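# Seat the held peg fully in the plate's hole

## Task

The peg is already in the left gripper, hovering a little above a plate near its hole. Guide it into the hole and down until it sits on the hole's floor. Forcing or wedging the peg with too much force ends the attempt.

## Robot and tools

Robot: two arms, left_arm and right_arm, each ending in a two-finger gripper. The left one holds the peg; the right arm can normally stay put. Loose objects may get a brief external nudge now and then. Anything that falls off the table, or is set down off it, means failure. Avoid hard pushes, slams, drops, letting go of moving parts, and any contact or squeeze between the two arms (a hard one can end the scene). A gripper closing on the other arm's fingers counts as such a press.

Frames: reported positions (metres) and orientations (end_effector_quat_wxyz) use the scene frame: origin at table-top height midway between the nominal arm bases, +z up, +x out over the table, left_arm on the +y side (arm names do not match image sides). Reported values can be off by up to a few cm, more at long reach. Offsets you send are along the current Hand target's own axes, not the scene axes. Gripper axes: fingers point along +z, open and close along y. end_effector_position is the point between the pads, roughly 1 cm short of the tips.

Row layout: every motion command uses rows of 14 numbers, each in [-1, 1], always both arms: left dx, dy, dz, rx, ry, rz, opening, then right dx, dy, dz, rx, ry, rz, opening. The six pose numbers are an offset from that arm's Hand target as it stood when the action or move began; 1.0 equals 0.6 m of travel or 180 degrees of turn, and rx, ry, rz form a single rotation vector. Opening is absolute, not an offset: +1 fully open (0.094 m), -1 closed. Keep the left opening at its present command so the peg is not released; a 0 is a real command, not 'no change'. Sending all six pose zeros re-requests the current Hand target.

execute_actions(actions, cameras): actions is a list of actions; each action is a table of 1 to 15 rows, one row per 1/30 s step, the last row held for the rest of its 15 steps. All rows of an action count from the action's start pose, not from the row before, so repeating an offset in a new action moves further. An empty list just reports state and images.

move(target, speed, blend, opening_speed, blocking, cameras): drives each gripper in a straight line toward the offset given in target (one 14-number row, or a list of up to 15 rows, all counted from the same starting Hand targets). speed is path top speed in m/s (0.002 to 4.3, default 0.25; turning up to twice that in rad/s), one value or one per target. blend (m) rounds corners between listed targets. opening_speed (0.2 or more per second on the -1..+1 scale) ramps the fingers. blocking=false returns after about 0.5 s while the move continues. Moves last at least 0.5 s and at most 10 s; they do not avoid obstacles. Faster moves stray more and hit harder; a target set far past contact presses harder. For insertion use slow speeds and small downward offsets. Avoid paths near an arm's own base. The result adds a 'move:' line: done (at rest within 10 mm and 2 degrees), off_target, moving, held or fault, plus limits (paced = pose clipped, held = steps withheld). done or off_target says nothing about contact.

wait(seconds 0 to 10, cameras): lets time pass holding commands; a running move continues. stop(cameras): brakes a running move. zoom_image(camera, region): camera is cam_left_wrist or cam_right_wrist, region [x0, y0, x1, y1] in pixels of its latest image, at most 504 x 504. finished_scene(scene=1): ends the scene irreversibly; the peg must stay seated without the robot.

Control behaviour: each step the commanded orientation is clipped to within 40 degrees of the measured one, and inverse kinematics favours position. Friction and weight can leave a gripper a cm or more short of its command even in free air; this alone is not contact. Hand target in results is the last commanded pose after clipping; the next offsets start from it. Waiting does not close a gap; a new command (even zeros) re-asks, and if still short, send the remaining distance as an offset. An arm stopped by an object keeps pressing until commanded back past its gripper, so back off after a jam.

Gripping: grip_measured is the finger opening on the command scale (the last Joint positions number is metres). It follows the command down to the force limit, so it does not reveal touch. Empty it can read up to ~2.7 mm wide; on a hard part up to ~3 mm narrower. Pads squeeze about 50 to 64 N each. To release, command well above grip_measured.

Other result lines: Joint positions and Joint torques (order waist, shoulder, elbow, wrist pitch, wrist yaw, wrist roll; torques include gravity, have per-unit offsets and noise; numbers 3 and 4 wrap at ±28 N m; positive toward larger joint value). A rise in torque can hint at contact. Joint velocities 'within noise' means the arm is still. Tool commands shows present commands. Action calls also list end_effector_position at some steps. Joint ranges (rad): waist -2.880..2.880, shoulder 0..3.142, elbow 0..3.019 (straight 2.964), wrist pitch -1.693..1.571, wrist yaw -1.571..1.571, wrist roll -2.094..2.094.

Motor heat: holding loads, stretched poses or pushing at unreachable targets heats motors. MOTOR HOT appears from 85 °C; at 100 °C an OVER-TEMPERATURE FAULT drops that arm and its gripper for 30 to 60 s or longer, possibly with no warning. Do not leave the arm pressing.

Cameras: cam_left_wrist and cam_right_wrist, both 672x504 fisheye, poses derived from joint readings (images may lag during motion). Calibration given: cam_left_wrist K=[[382.448, 0, 339.746], [0, 380.919, 253.14], [0, 0, 1]], pos_world=[0.307775, 0.0603953, 0.273553]; cam_right_wrist K=[[384.81, 0, 339.308], [0, 383.271, 252.547], [0, 0, 1]], pos_world=[0.389435, -0.358777, 0.596008]; both D=[0.2, 0, 0, 0], theta_max_deg=54.77. Small calibration errors exist. Use views to align peg over hole before descending.

Each tool is called after ">>>" as name(argument=value, ...) on one line, values as JSON.

## Session

>>> execute_actions(actions=[])

Scene clock: 0.00 s.
left_arm: end_effector_position=(+0.3492, +0.1375, +0.1849) grip_measured=-0.082 end_effector_quat_wxyz=(+0.006, +0.864, +0.503, +0.009) | right_arm: end_effector_position=(+0.4763, -0.3628, +0.5101) grip_measured=+1.000 end_effector_quat_wxyz=(+0.707, -0.006, +0.707, +0.006)
Joint positions: left_arm=[-0.504 1.561 1.26 -1.251 -0.01 1.559 0.043] | right_arm=[0 1.047 1.047 0 0 0 0.094]
Joint velocities: within noise
Joint torques (N m): no reading
Motor temperatures (°C): left_arm=[31 26 30 27 24 27 27] | right_arm=[27 27 27 29 30 29 27]
Heat: left arm: hottest waist 31 °C; right arm: hottest wrist yaw 30 °C.
Hand target: left_arm +0.3590, +0.1318, +0.2036; +0.027, +0.864, +0.503, +0.021 | right_arm +0.4764, -0.3628, +0.5272; +0.717, -0.006, +0.697, +0.006
Tool commands: left_gripper/opening=-1.0 right_gripper/opening=+1.0

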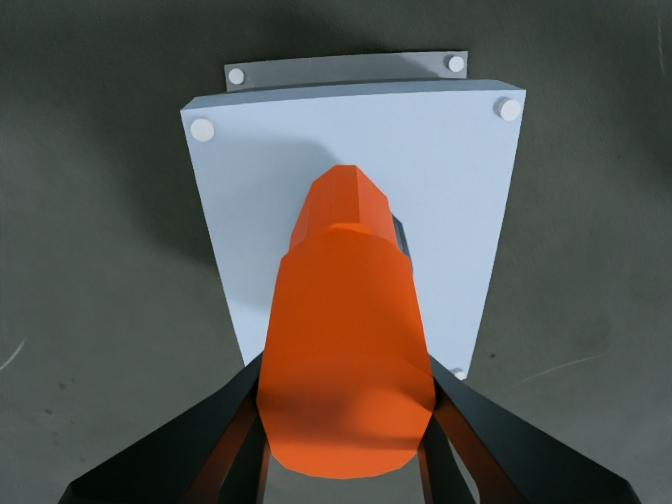

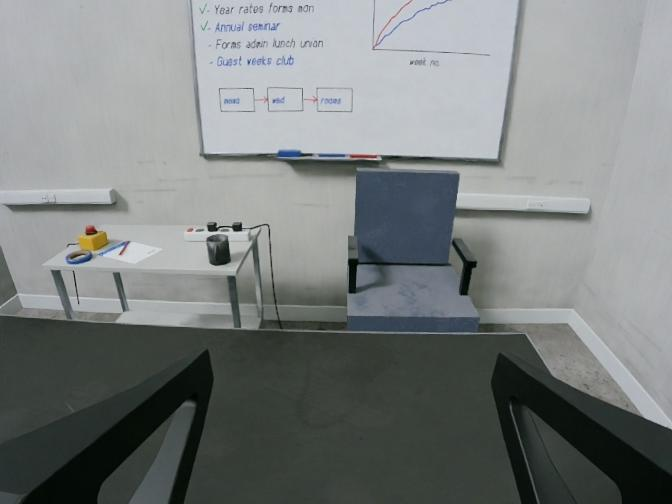

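>>> zoom_image(camera="cam_left_wrist", region=[240, 130, 460, 300])

>>> zoom_image(camera="cam_left_wrist", region=[170, 40, 560, 500])

Scaled by 2.291 from the camera's 672x504 image, which has a finer 960x720 frame.

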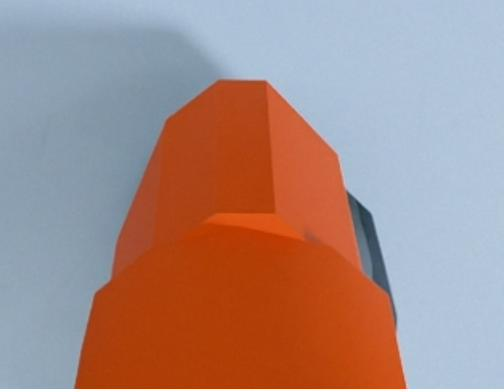

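Scaled by 1.096 from the camera's 672x504 image, which has a finer 960x720 frame.

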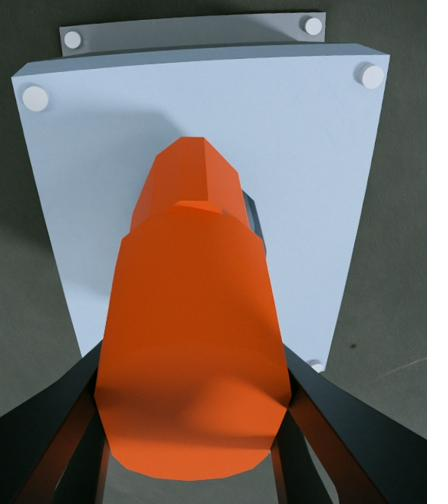

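>>> move(target=[0,0,0,0,0,0,-1,0.453,0.508,-0.16,-0.4945,0.0872,-0.0872,1])

Scene clock: 5.20 s.
left_arm: end_effector_position=(+0.3492, +0.1375, +0.1849) grip_measured=-0.082 end_effector_quat_wxyz=(+0.006, +0.864, +0.503, +0.009) | right_arm: end_effector_position=(+0.3699, -0.0706, +0.2351) grip_measured=+1.000 end_effector_quat_wxyz=(-0.398, +0.578, -0.585, -0.406)
Joint positions: left_arm=[-0.504 1.561 1.26 -1.251 -0.01 1.559 0.043] | right_arm=[0.31 1.471 0.982 -0.381 -1.091 -0.796 0.094]
Joint velocities: within noise
Joint torques (N m): left_arm=[-1.79 -15.09 9.83 -0.12 0.15 0.01] | right_arm=[0.85 -8.18 13.67 1.21 -0.53 -0.11]
Motor temperatures (°C): left_arm=[31 27 31 27 24 27 27] | right_arm=[27 27 28 29 30 29 27]
Heat: left arm: hottest waist 31 °C; right arm: hottest wrist yaw 30 °C.
Hand target: left_arm +0.3590, +0.1318, +0.2036; +0.027, +0.864, +0.503, +0.021 | right_arm +0.3831, -0.0595, +0.2528; -0.410, +0.590, -0.568, -0.401
Off the commanded pose: left_arm 0.022 m, 3 deg | right_arm 0.025 m, 3 deg.
move: off_target (left_arm, right_arm)
camera_calibration:
cam_right_wrist: T_world_to_cam=[[0.999322, 0.00249655, 0.036736, -0.378045], [0.0287126, -0.677431, -0.735026, 0.161583], [0.0230511, 0.735582, -0.677043, 0.315269], [0, 0, 0, 1]] pos_world=[0.365882, -0.121501, 0.346107]

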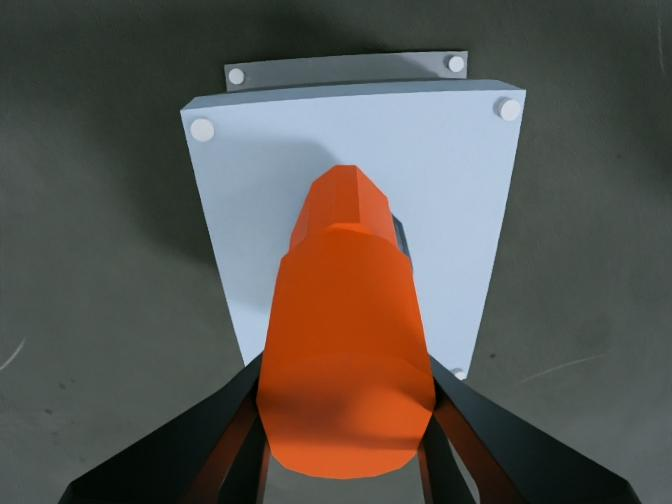

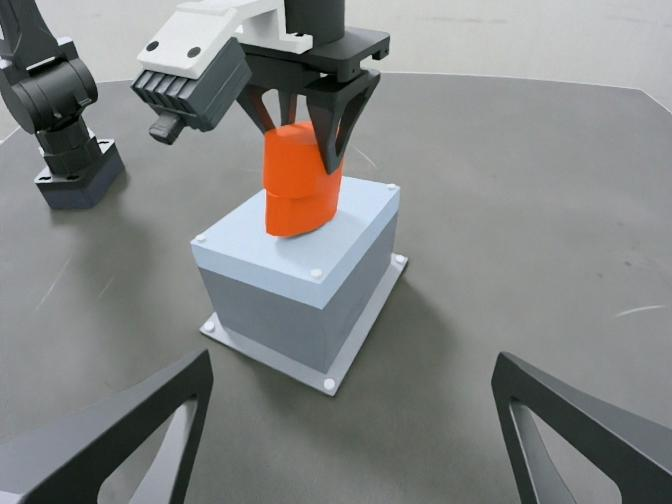

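>>> zoom_image(camera="cam_right_wrist", region=[180, 60, 420, 320])

Scaled by 1.938 from the camera's 672x504 image, which has a finer 960x720 frame.

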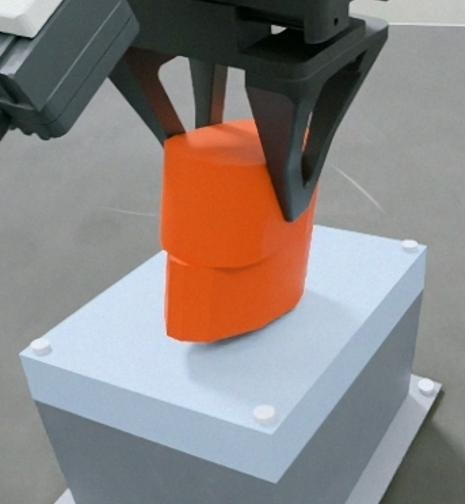

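>>> move(target=[0.0012,0.009,-0.133,0,0,0,-1,0,0,0,0,0,0,1])

>>> zoom_image(camera="cam_right_wrist", region=[180, 60, 420, 320])

>>> zoom_image(camera="cam_left_wrist", region=[200, 100, 520, 420])

Scene clock: 8.23 s.
left_arm: end_effector_position=(+0.3445, +0.1403, +0.2569) grip_measured=-0.081 end_effector_quat_wxyz=(+0.002, +0.864, +0.503, +0.007) | right_arm: end_effector_position=(+0.3699, -0.0706, +0.2351) grip_measured=+1.000 end_effector_quat_wxyz=(-0.398, +0.579, -0.584, -0.406)
Joint positions: left_arm=[-0.504 1.514 1.399 -1.446 -0.01 1.559 0.043] | right_arm=[0.31 1.471 0.982 -0.381 -1.091 -0.797 0.094]
Joint velocities: within noise
Joint torques (N m): left_arm=[-1.73 -13.57 12.53 -0.54 0.15 0.01] | right_arm=[0.85 -8.18 13.67 1.21 -0.53 -0.11]
Motor temperatures (°C): left_arm=[31 27 31 27 24 27 27] | right_arm=[27 27 29 29 30 29 27]
Heat: left arm: hottest waist 31 °C; right arm: hottest wrist yaw 30 °C.
Hand target: left_arm +0.3591, +0.1317, +0.2835; +0.027, +0.864, +0.503, +0.021 | right_arm +0.3832, -0.0595, +0.2528; -0.411, +0.590, -0.568, -0.401
Off the commanded pose: left_arm 0.031 m, 3 deg | right_arm 0.025 m, 3 deg.
move: off_target (left_arm, right_arm)
camera_calibration:
cam_left_wrist: T_world_to_cam=[[-0.87465, 0.484562, -0.0136498, 0.239992], [0.43301, 0.793636, 0.427368, -0.32909], [0.21792, 0.367887, -0.903975, 0.22315], [0, 0, 0, 1]] pos_world=[0.30378, 0.0627925, 0.34564]
cam_right_wrist: T_world_to_cam=[[0.999281, 0.00300348, 0.0377898, -0.378233], [0.0298316, -0.677407, -0.735003, 0.161104], [0.0233915, 0.735602, -0.67701, 0.315211], [0, 0, 0, 1]] pos_world=[0.365782, -0.121601, 0.346106]

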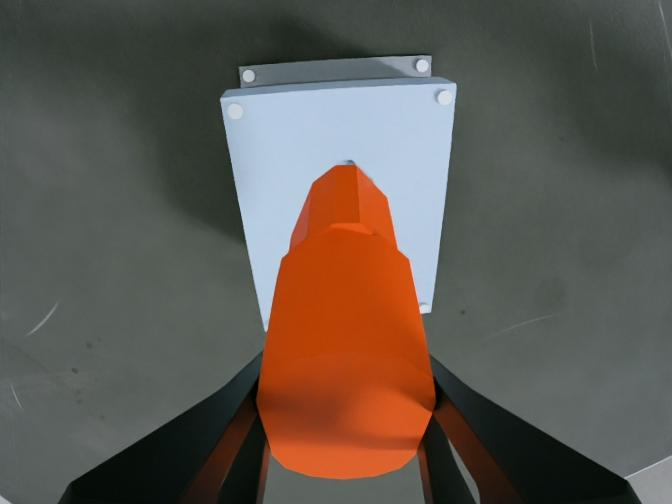

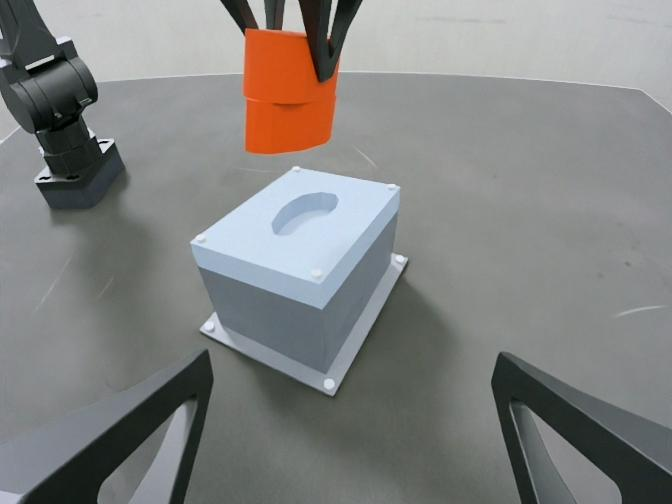

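Scaled by 1.938 from the camera's 672x504 image, which has a finer 960x720 frame.

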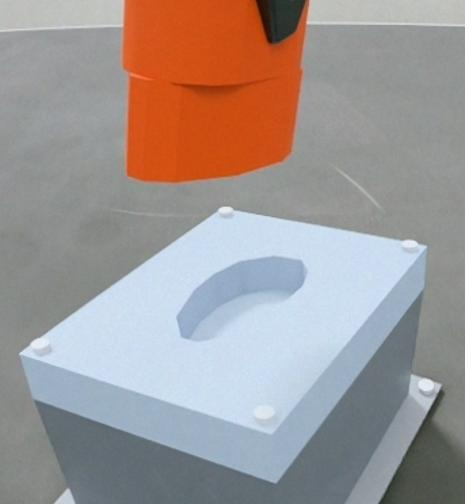

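Scaled by 1.575 from the camera's 672x504 image, which has a finer 960x720 frame.

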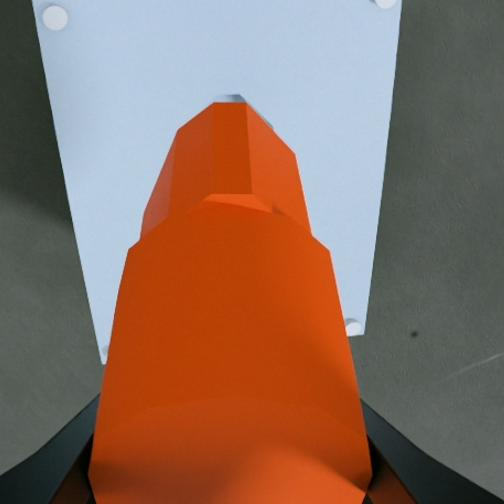

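>>> move(target=[[0.158,-0.0735,-0.2325,0,0,0,-1,0,0,0,0,0,0,1],[0.158,-0.0735,-0.2325,0,0,0,-1,-0.076,0.047,0.195,0,0.128,0,1]])

>>> zoom_image(camera="cam_right_wrist", region=[160, 30, 500, 370])

Scene clock: 11.77 s.
left_arm: end_effector_position=(+0.3495, +0.2387, +0.3932) grip_measured=-0.081 end_effector_quat_wxyz=(+0.050, +0.862, +0.502, +0.043) | right_arm: end_effector_position=(+0.3402, +0.0523, +0.2352) grip_measured=+1.000 end_effector_quat_wxyz=(-0.276, +0.660, -0.642, -0.276)
Joint positions: left_arm=[-0.286 1.364 1.596 -1.672 0.004 1.776 0.043] | right_arm=[0.646 1.554 1.26 -0.718 -0.608 -0.754 0.094]
Joint velocities: within noise
Joint torques (N m): left_arm=[-1.08 -10.75 12.55 -0.29 0.23 0.09] | right_arm=[0.32 -10.29 14.58 1.13 -0.24 0.15]
Motor temperatures (°C): left_arm=[31 27 32 27 24 27 27] | right_arm=[27 27 30 29 30 29 26]
Heat: left arm: hottest elbow 32 °C; right arm: hottest elbow 30 °C.
Hand target: left_arm +0.3589, +0.2394, +0.4205; +0.027, +0.864, +0.503, +0.021 | right_arm +0.3526, +0.0655, +0.2548; -0.289, +0.658, -0.638, -0.275
Off the commanded pose: left_arm 0.029 m, 4 deg | right_arm 0.027 m, 2 deg.
joint sent to its limit (left arm) — joint 4 (wrist pitch), lower limit. The joint targets are off in orientation, not in position.
move: off_target (left_arm, right_arm)
camera_calibration:
cam_left_wrist: T_world_to_cam=[[-0.866991, 0.480459, -0.132233, 0.24351], [0.385007, 0.814299, 0.434381, -0.458544], [0.316379, 0.325694, -0.89097, 0.279613], [0, 0, 0, 1]] pos_world=[0.2992, 0.165328, 0.480509]
cam_right_wrist: T_world_to_cam=[[0.997379, 0.0464941, 0.0554398, -0.354714], [0.0649952, -0.9124, -0.404106, 0.167765], [0.0317948, 0.40665, -0.913031, 0.295367], [0, 0, 0, 1]] pos_world=[0.333489, 0.0494495, 0.357139]

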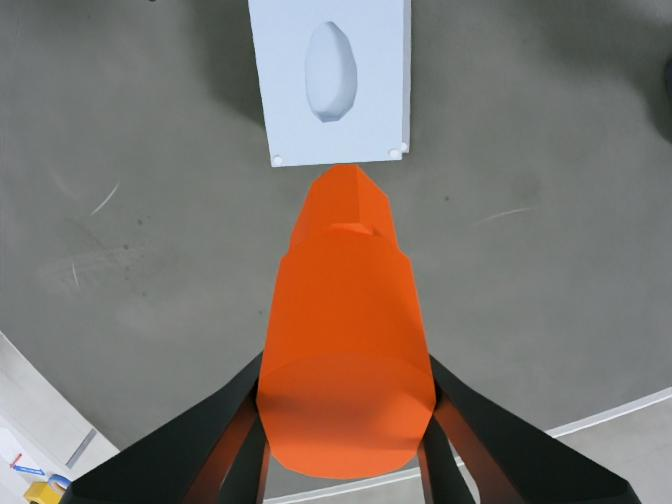

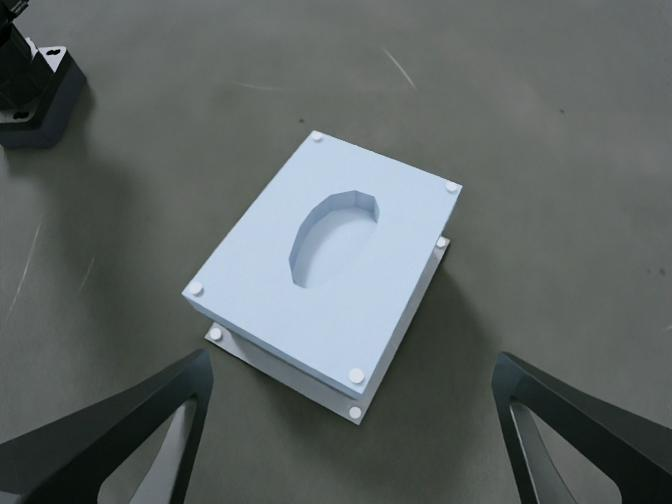

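Scaled by 1.482 from the camera's 672x504 image, which has a finer 960x720 frame.

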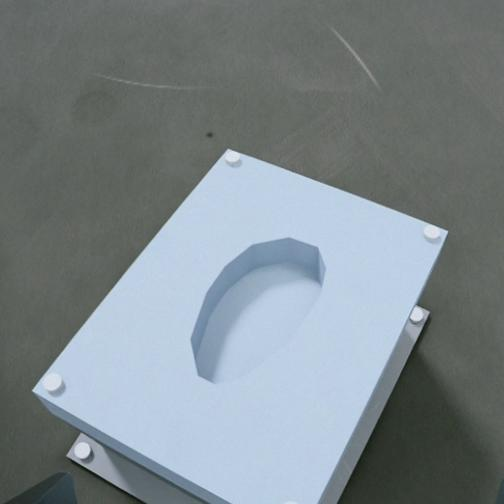

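>>> zoom_image(camera="cam_left_wrist", region=[240, 0, 430, 190])

>>> zoom_image(camera="cam_left_wrist", region=[240, 150, 450, 360])

>>> zoom_image(camera="cam_right_wrist", region=[270, 170, 400, 300])

Scaled by 2.653 from the camera's 672x504 image, which has a finer 960x720 frame.

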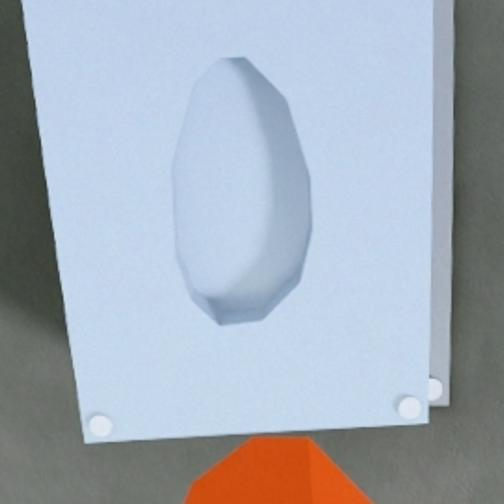

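Scaled by 2.400 from the camera's 672x504 image, which has a finer 960x720 frame.

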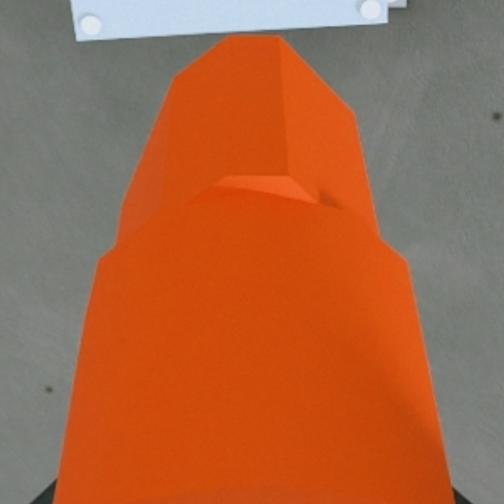

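Scaled by 3.877 from the camera's 672x504 image, which has a finer 960x720 frame.

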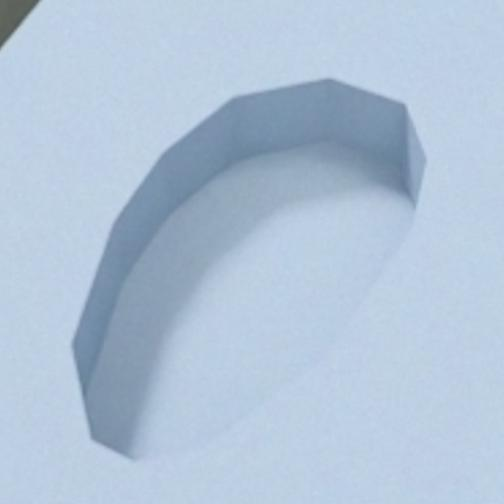

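>>> move(target=[0,0,-0.067,-0.082,-0.145,-0.01,-1,-0.014,-0.033,0.028,0,-0.49,0,1])

>>> zoom_image(camera="cam_right_wrist", region=[160, 0, 500, 340])

Scene clock: 16.30 s.
left_arm: end_effector_position=(+0.3545, +0.2362, +0.4216) grip_measured=-0.081 end_effector_quat_wxyz=(+0.248, +0.817, +0.509, -0.112) | right_arm: end_effector_position=(+0.3779, +0.0777, +0.2517) grip_measured=+1.000 end_effector_quat_wxyz=(+0.610, -0.362, +0.427, +0.560)
Joint positions: left_arm=[-0.079 1.358 1.602 -1.672 0.534 1.884 0.043] | right_arm=[0.611 1.957 0.949 1.538 -0.743 0.417 0.094]
Joint velocities: within noise
Joint torques (N m): left_arm=[-0.85 -12.75 12.63 -0.29 0.7 0.07] | right_arm=[1.14 -12.16 6.11 2.35 0.33 0.15]
Motor temperatures (°C): left_arm=[31 27 34 27 24 27 28] | right_arm=[27 27 30 29 30 29 26]
Heat: left arm: hottest elbow 34 °C; right arm: hottest elbow 30 °C.
Hand target: left_arm +0.3564, +0.2403, +0.4606; +0.249, +0.828, +0.490, -0.111 | right_arm +0.3722, +0.0838, +0.2501; +0.652, -0.282, +0.258, +0.655
Off the commanded pose: left_arm 0.039 m, 2 deg | right_arm 0.009 m, 25 deg.
joint sent to its limit (left arm) — joint 4 (wrist pitch), lower limit. The joint targets are off in orientation, not in position.
joint sent to its limit (right arm) — joint 4 (wrist pitch), upper limit. The joint targets are off in orientation, not in position.
move: off_target (left_arm, right_arm)
camera_calibration:
cam_left_wrist: T_world_to_cam=[[-0.891568, 0.349131, -0.288468, 0.358402], [0.376194, 0.925566, -0.0424974, -0.292804], [0.252159, -0.146409, -0.956546, 0.466057], [0, 0, 0, 1]] pos_world=[0.31217, 0.214115, 0.536749]
cam_right_wrist: T_world_to_cam=[[0.989861, -0.142003, 0.0031768, -0.363745], [0.00278722, -0.0029423, -0.999992, 0.298074], [0.142011, 0.989862, -0.00251667, -0.0171964], [0, 0, 0, 1]] pos_world=[0.361668, -0.0337538, 0.299184]

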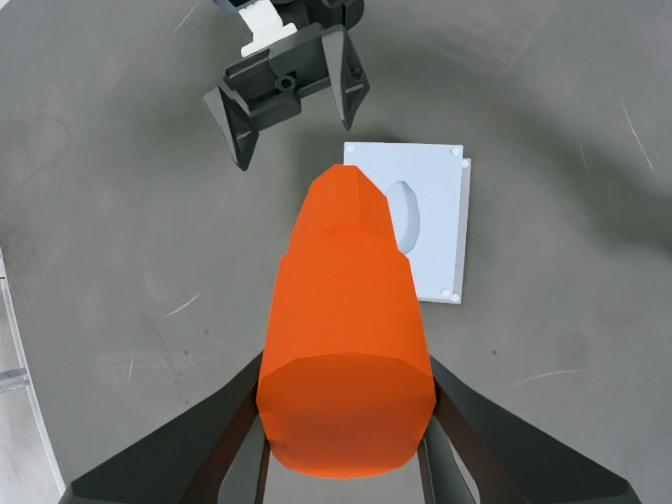

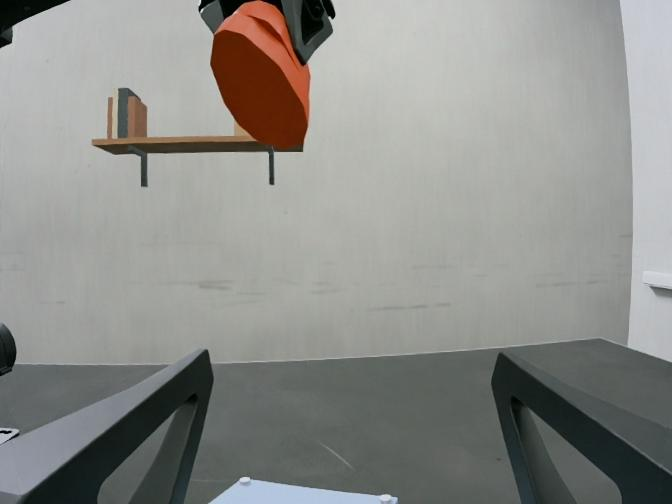

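Scaled by 1.482 from the camera's 672x504 image, which has a finer 960x720 frame.

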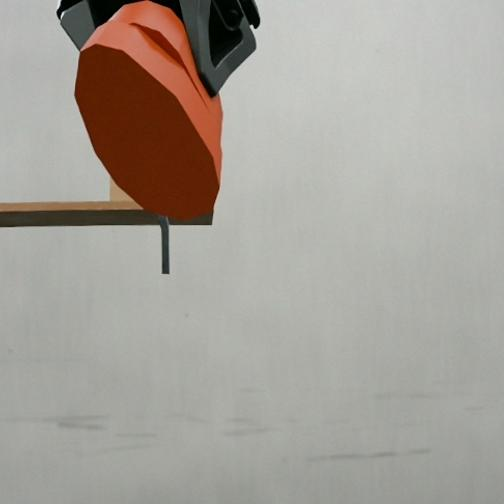

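Excellent.

>>> zoom_image(camera="cam_right_wrist", region=[190, 0, 350, 160])

>>> zoom_image(camera="cam_left_wrist", region=[250, 140, 490, 380])

Scaled by 3.150 from the camera's 672x504 image, which has a finer 960x720 frame.

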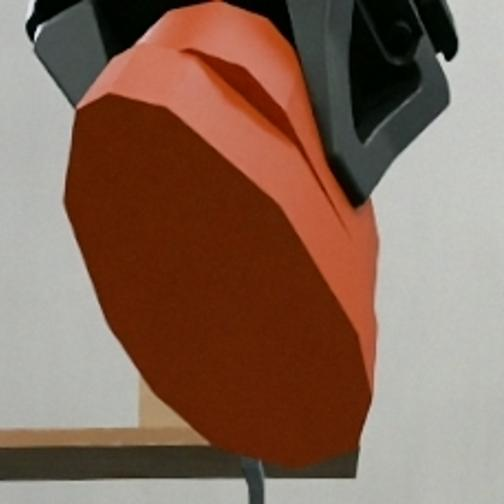

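Scaled by 2.100 from the camera's 672x504 image, which has a finer 960x720 frame.

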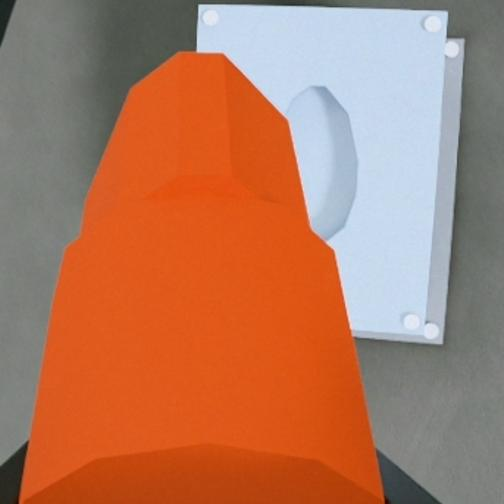

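>>> move(target=[[0,0,0,0.0,0.0,0.0,-1,-0.17,-0.018,-0.163,0,0.361,0,1],[0.033,-0.022,0.358,0.082,0.145,0.01,-1,-0.17,-0.018,-0.163,0,0.361,0,1]])

>>> zoom_image(camera="cam_right_wrist", region=[180, 60, 420, 320])

>>> zoom_image(camera="cam_left_wrist", region=[200, 80, 480, 360])

Scene clock: 22.43 s.
left_arm: end_effector_position=(+0.3662, +0.1514, +0.2581) grip_measured=-0.081 end_effector_quat_wxyz=(+0.015, +0.866, +0.500, +0.012) | right_arm: end_effector_position=(+0.3669, -0.0603, +0.2307) grip_measured=+1.000 end_effector_quat_wxyz=(-0.391, +0.582, -0.580, -0.414)
Joint positions: left_arm=[-0.458 1.531 1.421 -1.423 -0.005 1.61 0.043] | right_arm=[0.331 1.489 0.988 -0.373 -1.096 -0.789 0.094]
Joint velocities: within noise
Joint torques (N m): left_arm=[-2.08 -14.8 8.1 0.34 0.09 -0.1] | right_arm=[-0.62 -9.23 13.6 1.21 -0.36 -0.11]
Motor temperatures (°C): left_arm=[31 27 35 27 24 27 28] | right_arm=[27 28 30 29 30 29 26]
Heat: left arm: hottest elbow 35 °C; right arm: hottest elbow 30 °C.
Hand target: left_arm +0.3678, +0.1485, +0.2656; +0.027, +0.864, +0.502, +0.021 | right_arm +0.3856, -0.0573, +0.2530; -0.412, +0.590, -0.567, -0.401
Off the commanded pose: left_arm 0.008 m, 2 deg | right_arm 0.029 m, 3 deg.
move: off_target (right_arm)
camera_calibration:
cam_left_wrist: T_world_to_cam=[[-0.871599, 0.48849, -0.0411503, 0.258987], [0.427519, 0.798511, 0.423801, -0.345536], [0.239881, 0.351792, -0.90482, 0.21008], [0, 0, 0, 1]] pos_world=[0.323061, 0.075497, 0.34718]
cam_right_wrist: T_world_to_cam=[[0.999371, 0.024362, 0.0257811, -0.371124], [0.0354665, -0.675087, -0.736885, 0.163428], [-0.000547524, 0.737336, -0.675526, 0.313261], [0, 0, 0, 1]] pos_world=[0.365266, -0.111609, 0.341612]

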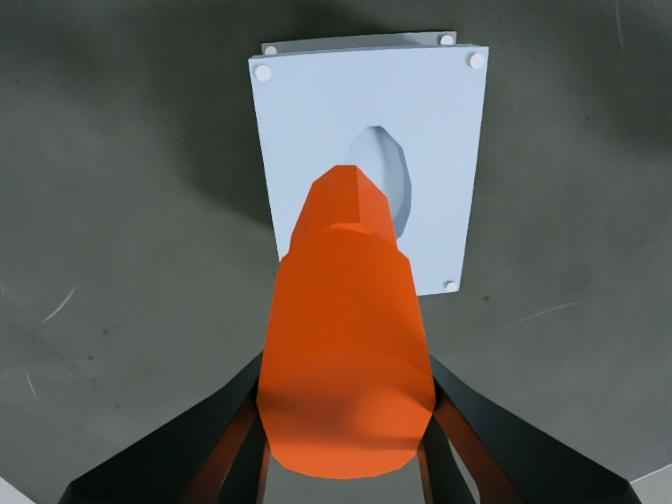

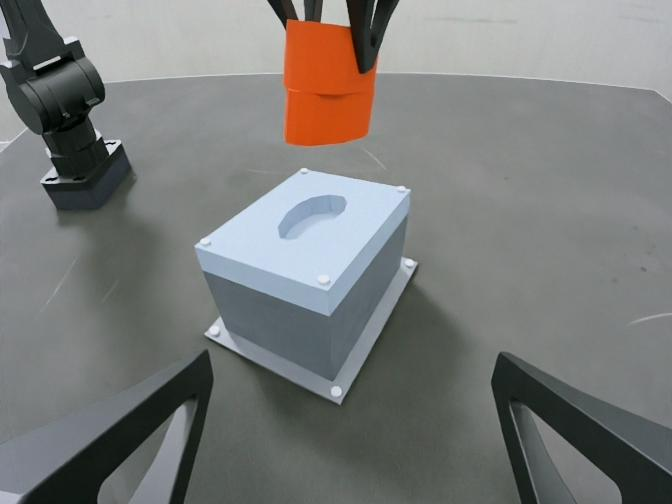

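Scaled by 1.938 from the camera's 672x504 image, which has a finer 960x720 frame.

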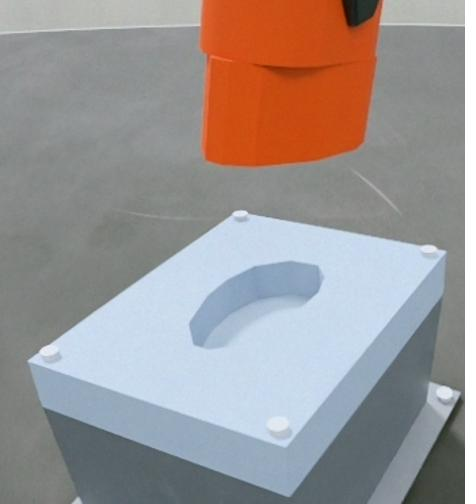

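Scaled by 1.800 from the camera's 672x504 image, which has a finer 960x720 frame.

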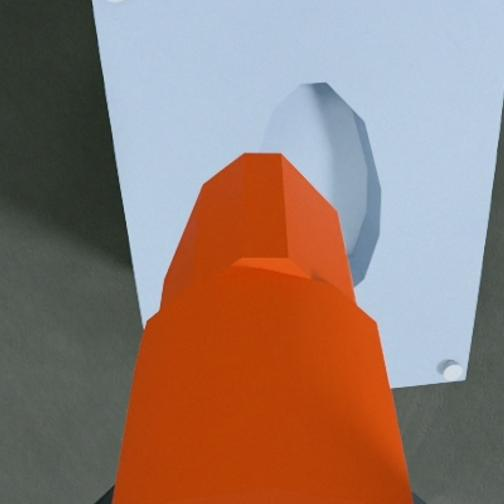

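>>> move(target=[-0.0065,-0.0173,0.0833,0.009,-0.0025,0,-1,0,0,0,0,0,0,1], speed=0.12)

>>> zoom_image(camera="cam_right_wrist", region=[180, 60, 420, 320])

>>> zoom_image(camera="cam_left_wrist", region=[200, 80, 480, 360])

Scene clock: 24.10 s.
left_arm: end_effector_position=(+0.3599, +0.1541, +0.2135) grip_measured=-0.081 end_effector_quat_wxyz=(+0.009, +0.864, +0.503, +0.007) | right_arm: end_effector_position=(+0.3669, -0.0603, +0.2307) grip_measured=+1.000 end_effector_quat_wxyz=(-0.391, +0.582, -0.580, -0.414)
Joint positions: left_arm=[-0.458 1.542 1.316 -1.321 -0.002 1.605 0.043] | right_arm=[0.331 1.489 0.988 -0.373 -1.096 -0.789 0.094]
Joint velocities: within noise
Joint torques (N m): left_arm=[-2.43 -14.04 7.68 0.34 0.23 -0.09] | right_arm=[-0.62 -9.29 13.56 1.22 -0.36 -0.11]
Motor temperatures (°C): left_arm=[31 27 35 27 24 27 28] | right_arm=[27 28 31 29 30 29 26]
Heat: left arm: hottest elbow 35 °C; right arm: hottest elbow 31 °C.
Hand target: left_arm +0.3600, +0.1490, +0.2148; +0.016, +0.864, +0.503, +0.010 | right_arm +0.3855, -0.0574, +0.2530; -0.411, +0.590, -0.567, -0.402
Off the commanded pose: left_arm 0.005 m, 1 deg | right_arm 0.029 m, 3 deg.
move: off_target (right_arm)
camera_calibration:
cam_left_wrist: T_world_to_cam=[[-0.874433, 0.484431, -0.0263262, 0.24873], [0.429894, 0.798855, 0.42074, -0.326364], [0.22485, 0.356591, -0.906799, 0.175338], [0, 0, 0, 1]] pos_world=[0.318375, 0.0777004, 0.302859]
cam_right_wrist: T_world_to_cam=[[0.999371, 0.024362, 0.0257811, -0.371124], [0.0354665, -0.675087, -0.736885, 0.163428], [-0.000547524, 0.737336, -0.675526, 0.313261], [0, 0, 0, 1]] pos_world=[0.365266, -0.111609, 0.341612]

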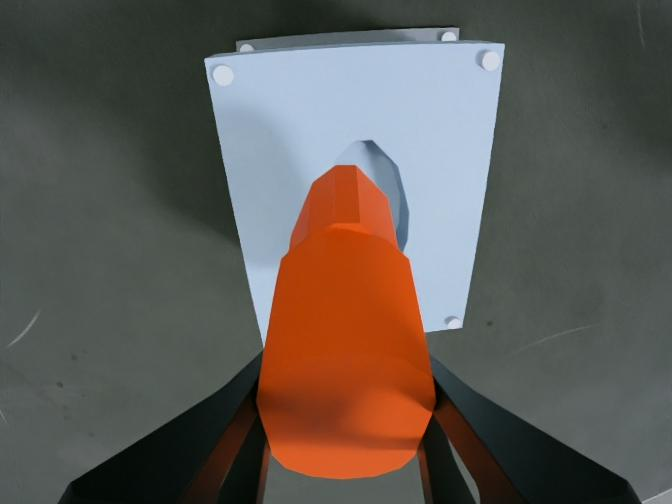

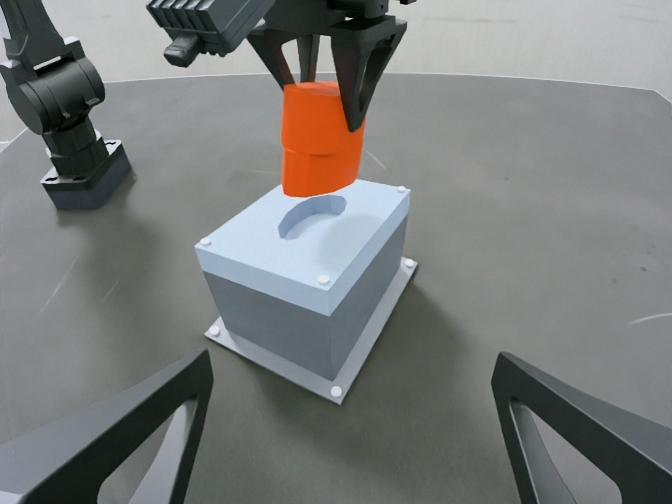

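Scaled by 1.938 from the camera's 672x504 image, which has a finer 960x720 frame.

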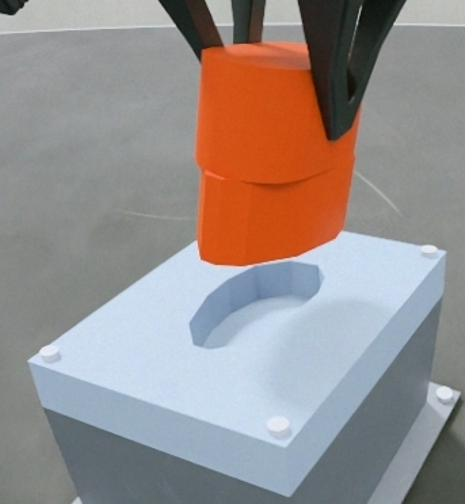

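Scaled by 1.800 from the camera's 672x504 image, which has a finer 960x720 frame.

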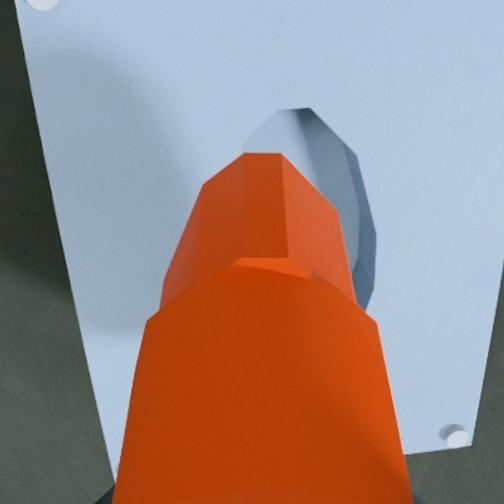

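>>> move(target=[-0.002,-0.0187,0.0393,0,0,0,-1,0,0,0,0,0,0,1], speed=0.08)

>>> zoom_image(camera="cam_right_wrist", region=[180, 100, 420, 360])

>>> zoom_image(camera="cam_left_wrist", region=[240, 100, 450, 310])

Scene clock: 26.10 s.
left_arm: end_effector_position=(+0.3513, +0.1586, +0.1856) grip_measured=-0.081 end_effector_quat_wxyz=(+0.006, +0.864, +0.503, +0.005) | right_arm: end_effector_position=(+0.3669, -0.0603, +0.2307) grip_measured=+1.000 end_effector_quat_wxyz=(-0.391, +0.582, -0.580, -0.414)
Joint positions: left_arm=[-0.458 1.542 1.24 -1.254 -0.002 1.603 0.043] | right_arm=[0.331 1.489 0.988 -0.373 -1.096 -0.789 0.094]
Joint velocities: within noise
Joint torques (N m): left_arm=[-2.49 -14.56 7.41 0.28 0.22 -0.09] | right_arm=[-0.62 -9.17 13.56 1.22 -0.36 -0.1]
Motor temperatures (°C): left_arm=[31 27 35 27 24 27 28] | right_arm=[27 28 31 29 30 29 26]
Heat: left arm: hottest elbow 35 °C; right arm: hottest elbow 31 °C.
Hand target: left_arm +0.3505, +0.1532, +0.1909; +0.016, +0.864, +0.503, +0.010 | right_arm +0.3855, -0.0574, +0.2530; -0.411, +0.590, -0.567, -0.402
Off the commanded pose: left_arm 0.008 m, 1 deg | right_arm 0.029 m, 3 deg.
move: off_target (right_arm)
camera_calibration:
cam_left_wrist: T_world_to_cam=[[-0.875538, 0.482829, -0.0175943, 0.237355], [0.431708, 0.798151, 0.420219, -0.31495], [0.216937, 0.360322, -0.907252, 0.152573], [0, 0, 0, 1]] pos_world=[0.310681, 0.0818005, 0.274946]
cam_right_wrist: T_world_to_cam=[[0.999371, 0.024362, 0.0257811, -0.371124], [0.0354665, -0.675087, -0.736885, 0.163428], [-0.000547524, 0.737336, -0.675526, 0.313261], [0, 0, 0, 1]] pos_world=[0.365266, -0.111609, 0.341612]

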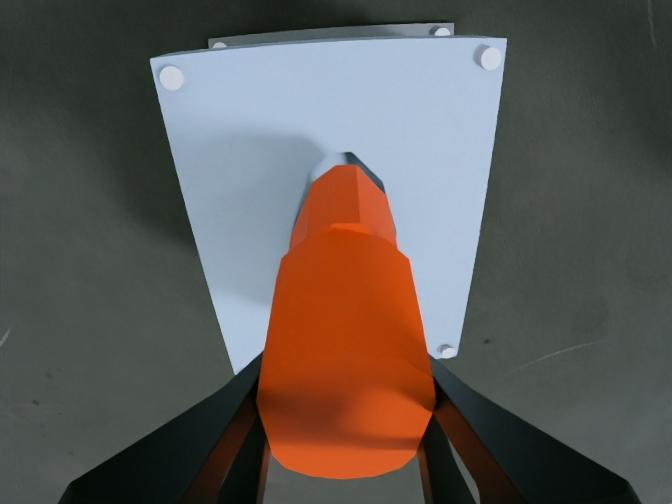

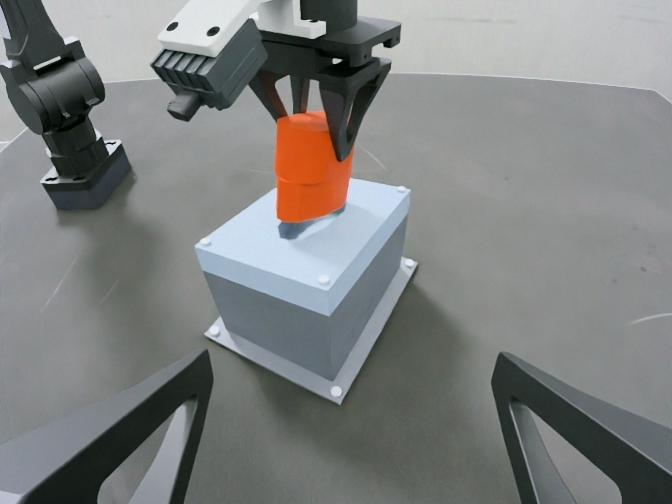

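Scaled by 1.938 from the camera's 672x504 image, which has a finer 960x720 frame.

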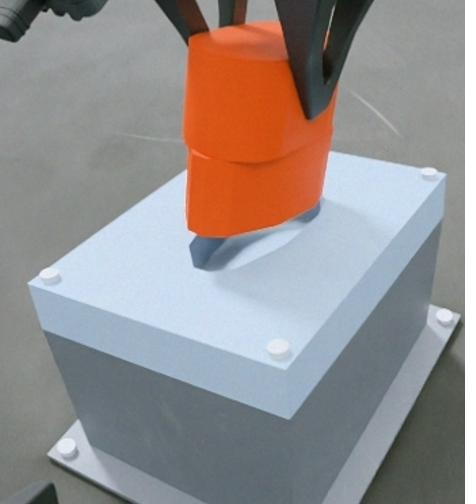

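Scaled by 2.400 from the camera's 672x504 image, which has a finer 960x720 frame.

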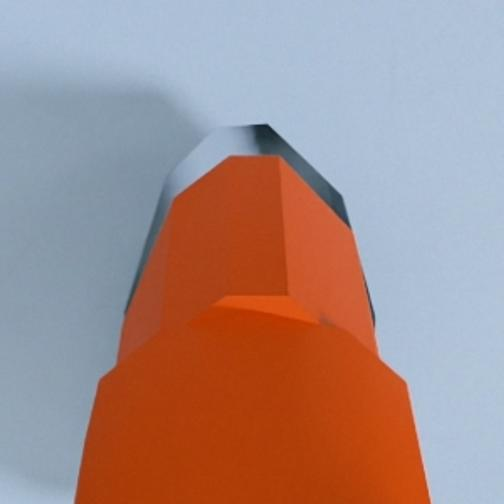

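>>> zoom_image(camera="cam_left_wrist", region=[290, 140, 410, 260])

>>> zoom_image(camera="cam_right_wrist", region=[260, 170, 370, 280])

Scaled by 4.200 from the camera's 672x504 image, which has a finer 960x720 frame.

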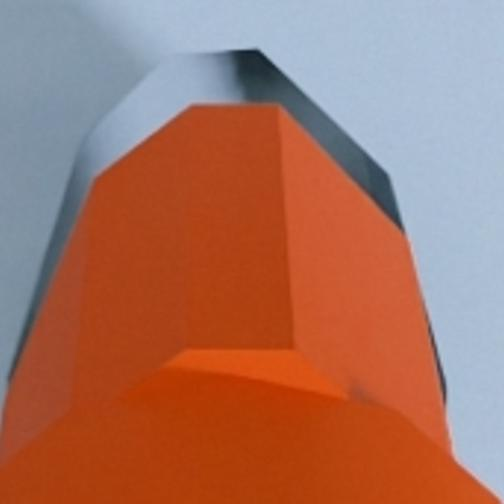

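Scaled by 4.582 from the camera's 672x504 image, which has a finer 960x720 frame.

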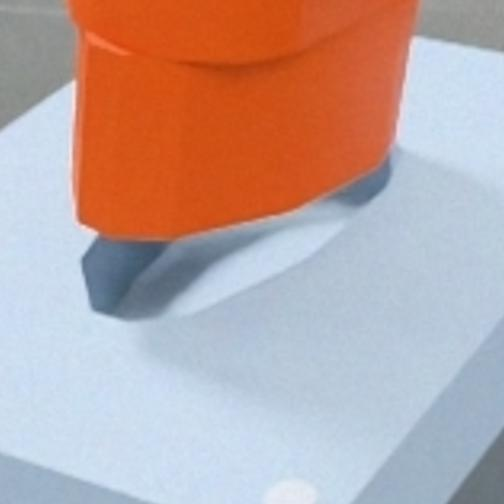

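>>> move(target=[[0,0,-0.03,0,0,0,-1,0,0,0,0,0,0,1],[-0.0125,0.006,-0.025,0.005,0.083,0,-1,0,0,0,0,0,0,1]], speed=0.1)

>>> zoom_image(camera="cam_right_wrist", region=[220, 100, 400, 280])

>>> zoom_image(camera="cam_left_wrist", region=[260, 110, 440, 290])

Scene clock: 31.77 s.
left_arm: end_effector_position=(+0.3401, +0.1565, +0.1900) grip_measured=-0.081 end_effector_quat_wxyz=(-0.071, +0.857, +0.499, +0.109) | right_arm: end_effector_position=(+0.3669, -0.0603, +0.2307) grip_measured=+1.000 end_effector_quat_wxyz=(-0.391, +0.582, -0.580, -0.414)
Joint positions: left_arm=[-0.574 1.546 1.24 -1.3 -0.259 1.482 0.043] | right_arm=[0.331 1.489 0.988 -0.373 -1.096 -0.79 0.094]
Joint velocities: within noise
Joint torques (N m): left_arm=[-2.55 -13.33 10.69 -0.61 -0.17 -0.08] | right_arm=[-0.62 -9.23 13.57 1.2 -0.36 -0.1]
Motor temperatures (°C): left_arm=[31 28 35 27 24 27 28] | right_arm=[27 28 32 29 30 29 26]
Heat: left arm: hottest elbow 35 °C; right arm: hottest elbow 32 °C.
Hand target: left_arm +0.3494, +0.1451, +0.2059; -0.056, +0.856, +0.501, +0.119 | right_arm +0.3855, -0.0574, +0.2530; -0.412, +0.590, -0.567, -0.401
Off the commanded pose: left_arm 0.022 m, 2 deg | right_arm 0.029 m, 3 deg.
move: off_target (left_arm, right_arm)
camera_calibration:
cam_left_wrist: T_world_to_cam=[[-0.875874, 0.482503, 0.00595766, 0.224399], [0.374614, 0.672141, 0.638663, -0.312628], [0.304152, 0.56162, -0.769464, 0.0724733], [0, 0, 0, 1]] pos_world=[0.291618, 0.0611546, 0.254093]
cam_right_wrist: T_world_to_cam=[[0.999356, 0.024507, 0.0262036, -0.371247], [0.035876, -0.675071, -0.73688, 0.163278], [-0.000369416, 0.737345, -0.675516, 0.313194], [0, 0, 0, 1]] pos_world=[0.365266, -0.111609, 0.341612]

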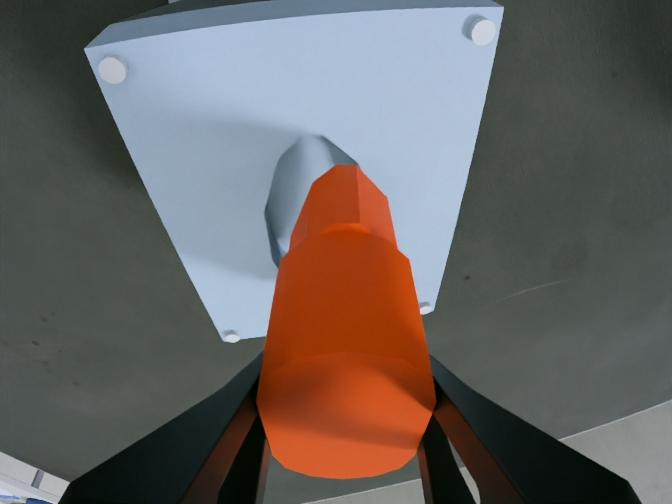

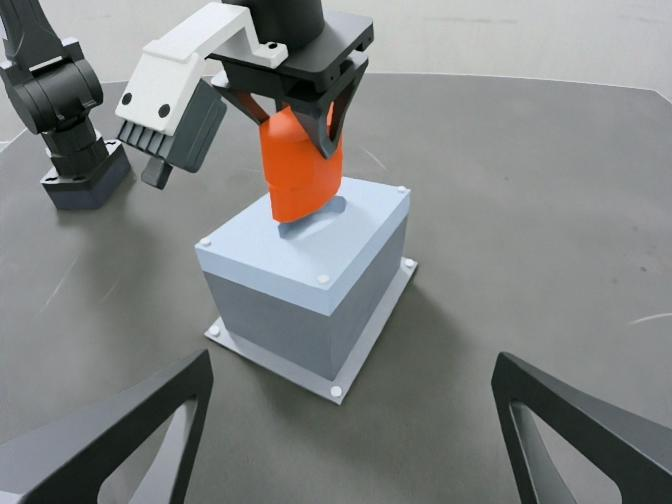

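Scaled by 2.800 from the camera's 672x504 image, which has a finer 960x720 frame.

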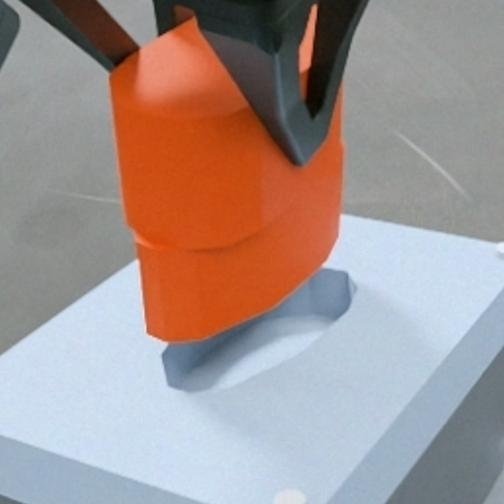

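Scaled by 2.800 from the camera's 672x504 image, which has a finer 960x720 frame.

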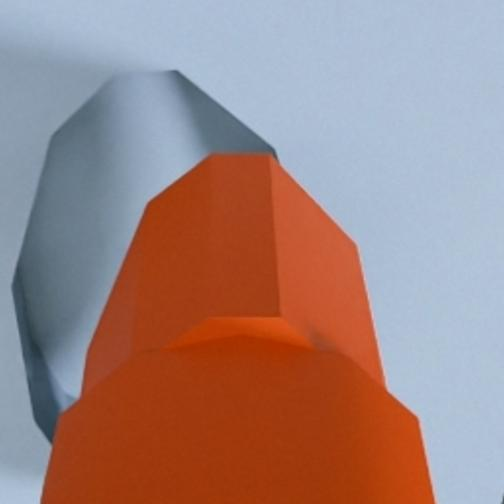

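>>> zoom_image(camera="cam_left_wrist", region=[270, 120, 400, 250])

>>> zoom_image(camera="cam_left_wrist", region=[300, 125, 370, 195])

>>> zoom_image(camera="cam_right_wrist", region=[260, 170, 360, 270])

Scaled by 3.877 from the camera's 672x504 image, which has a finer 960x720 frame.

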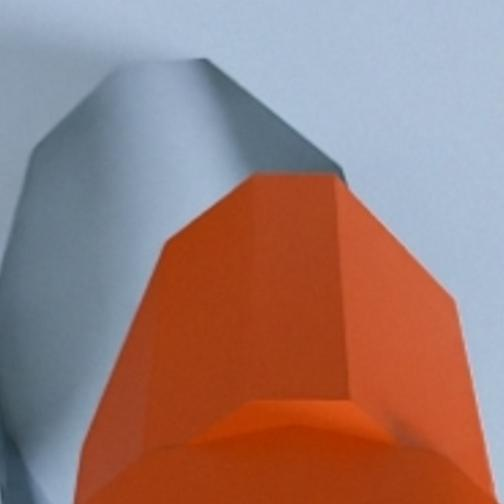

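Scaled by 7.200 from the camera's 672x504 image, which has a finer 960x720 frame.

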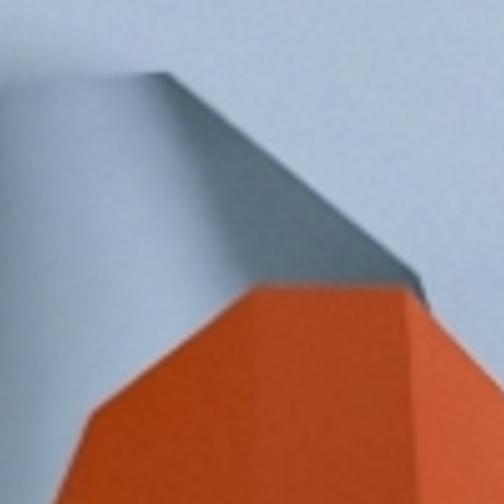

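Scaled by 5.040 from the camera's 672x504 image, which has a finer 960x720 frame.

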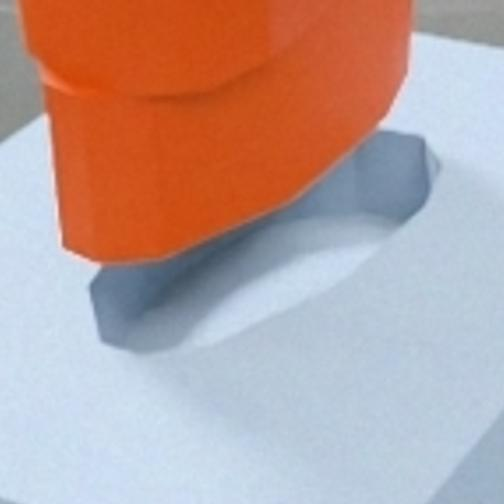

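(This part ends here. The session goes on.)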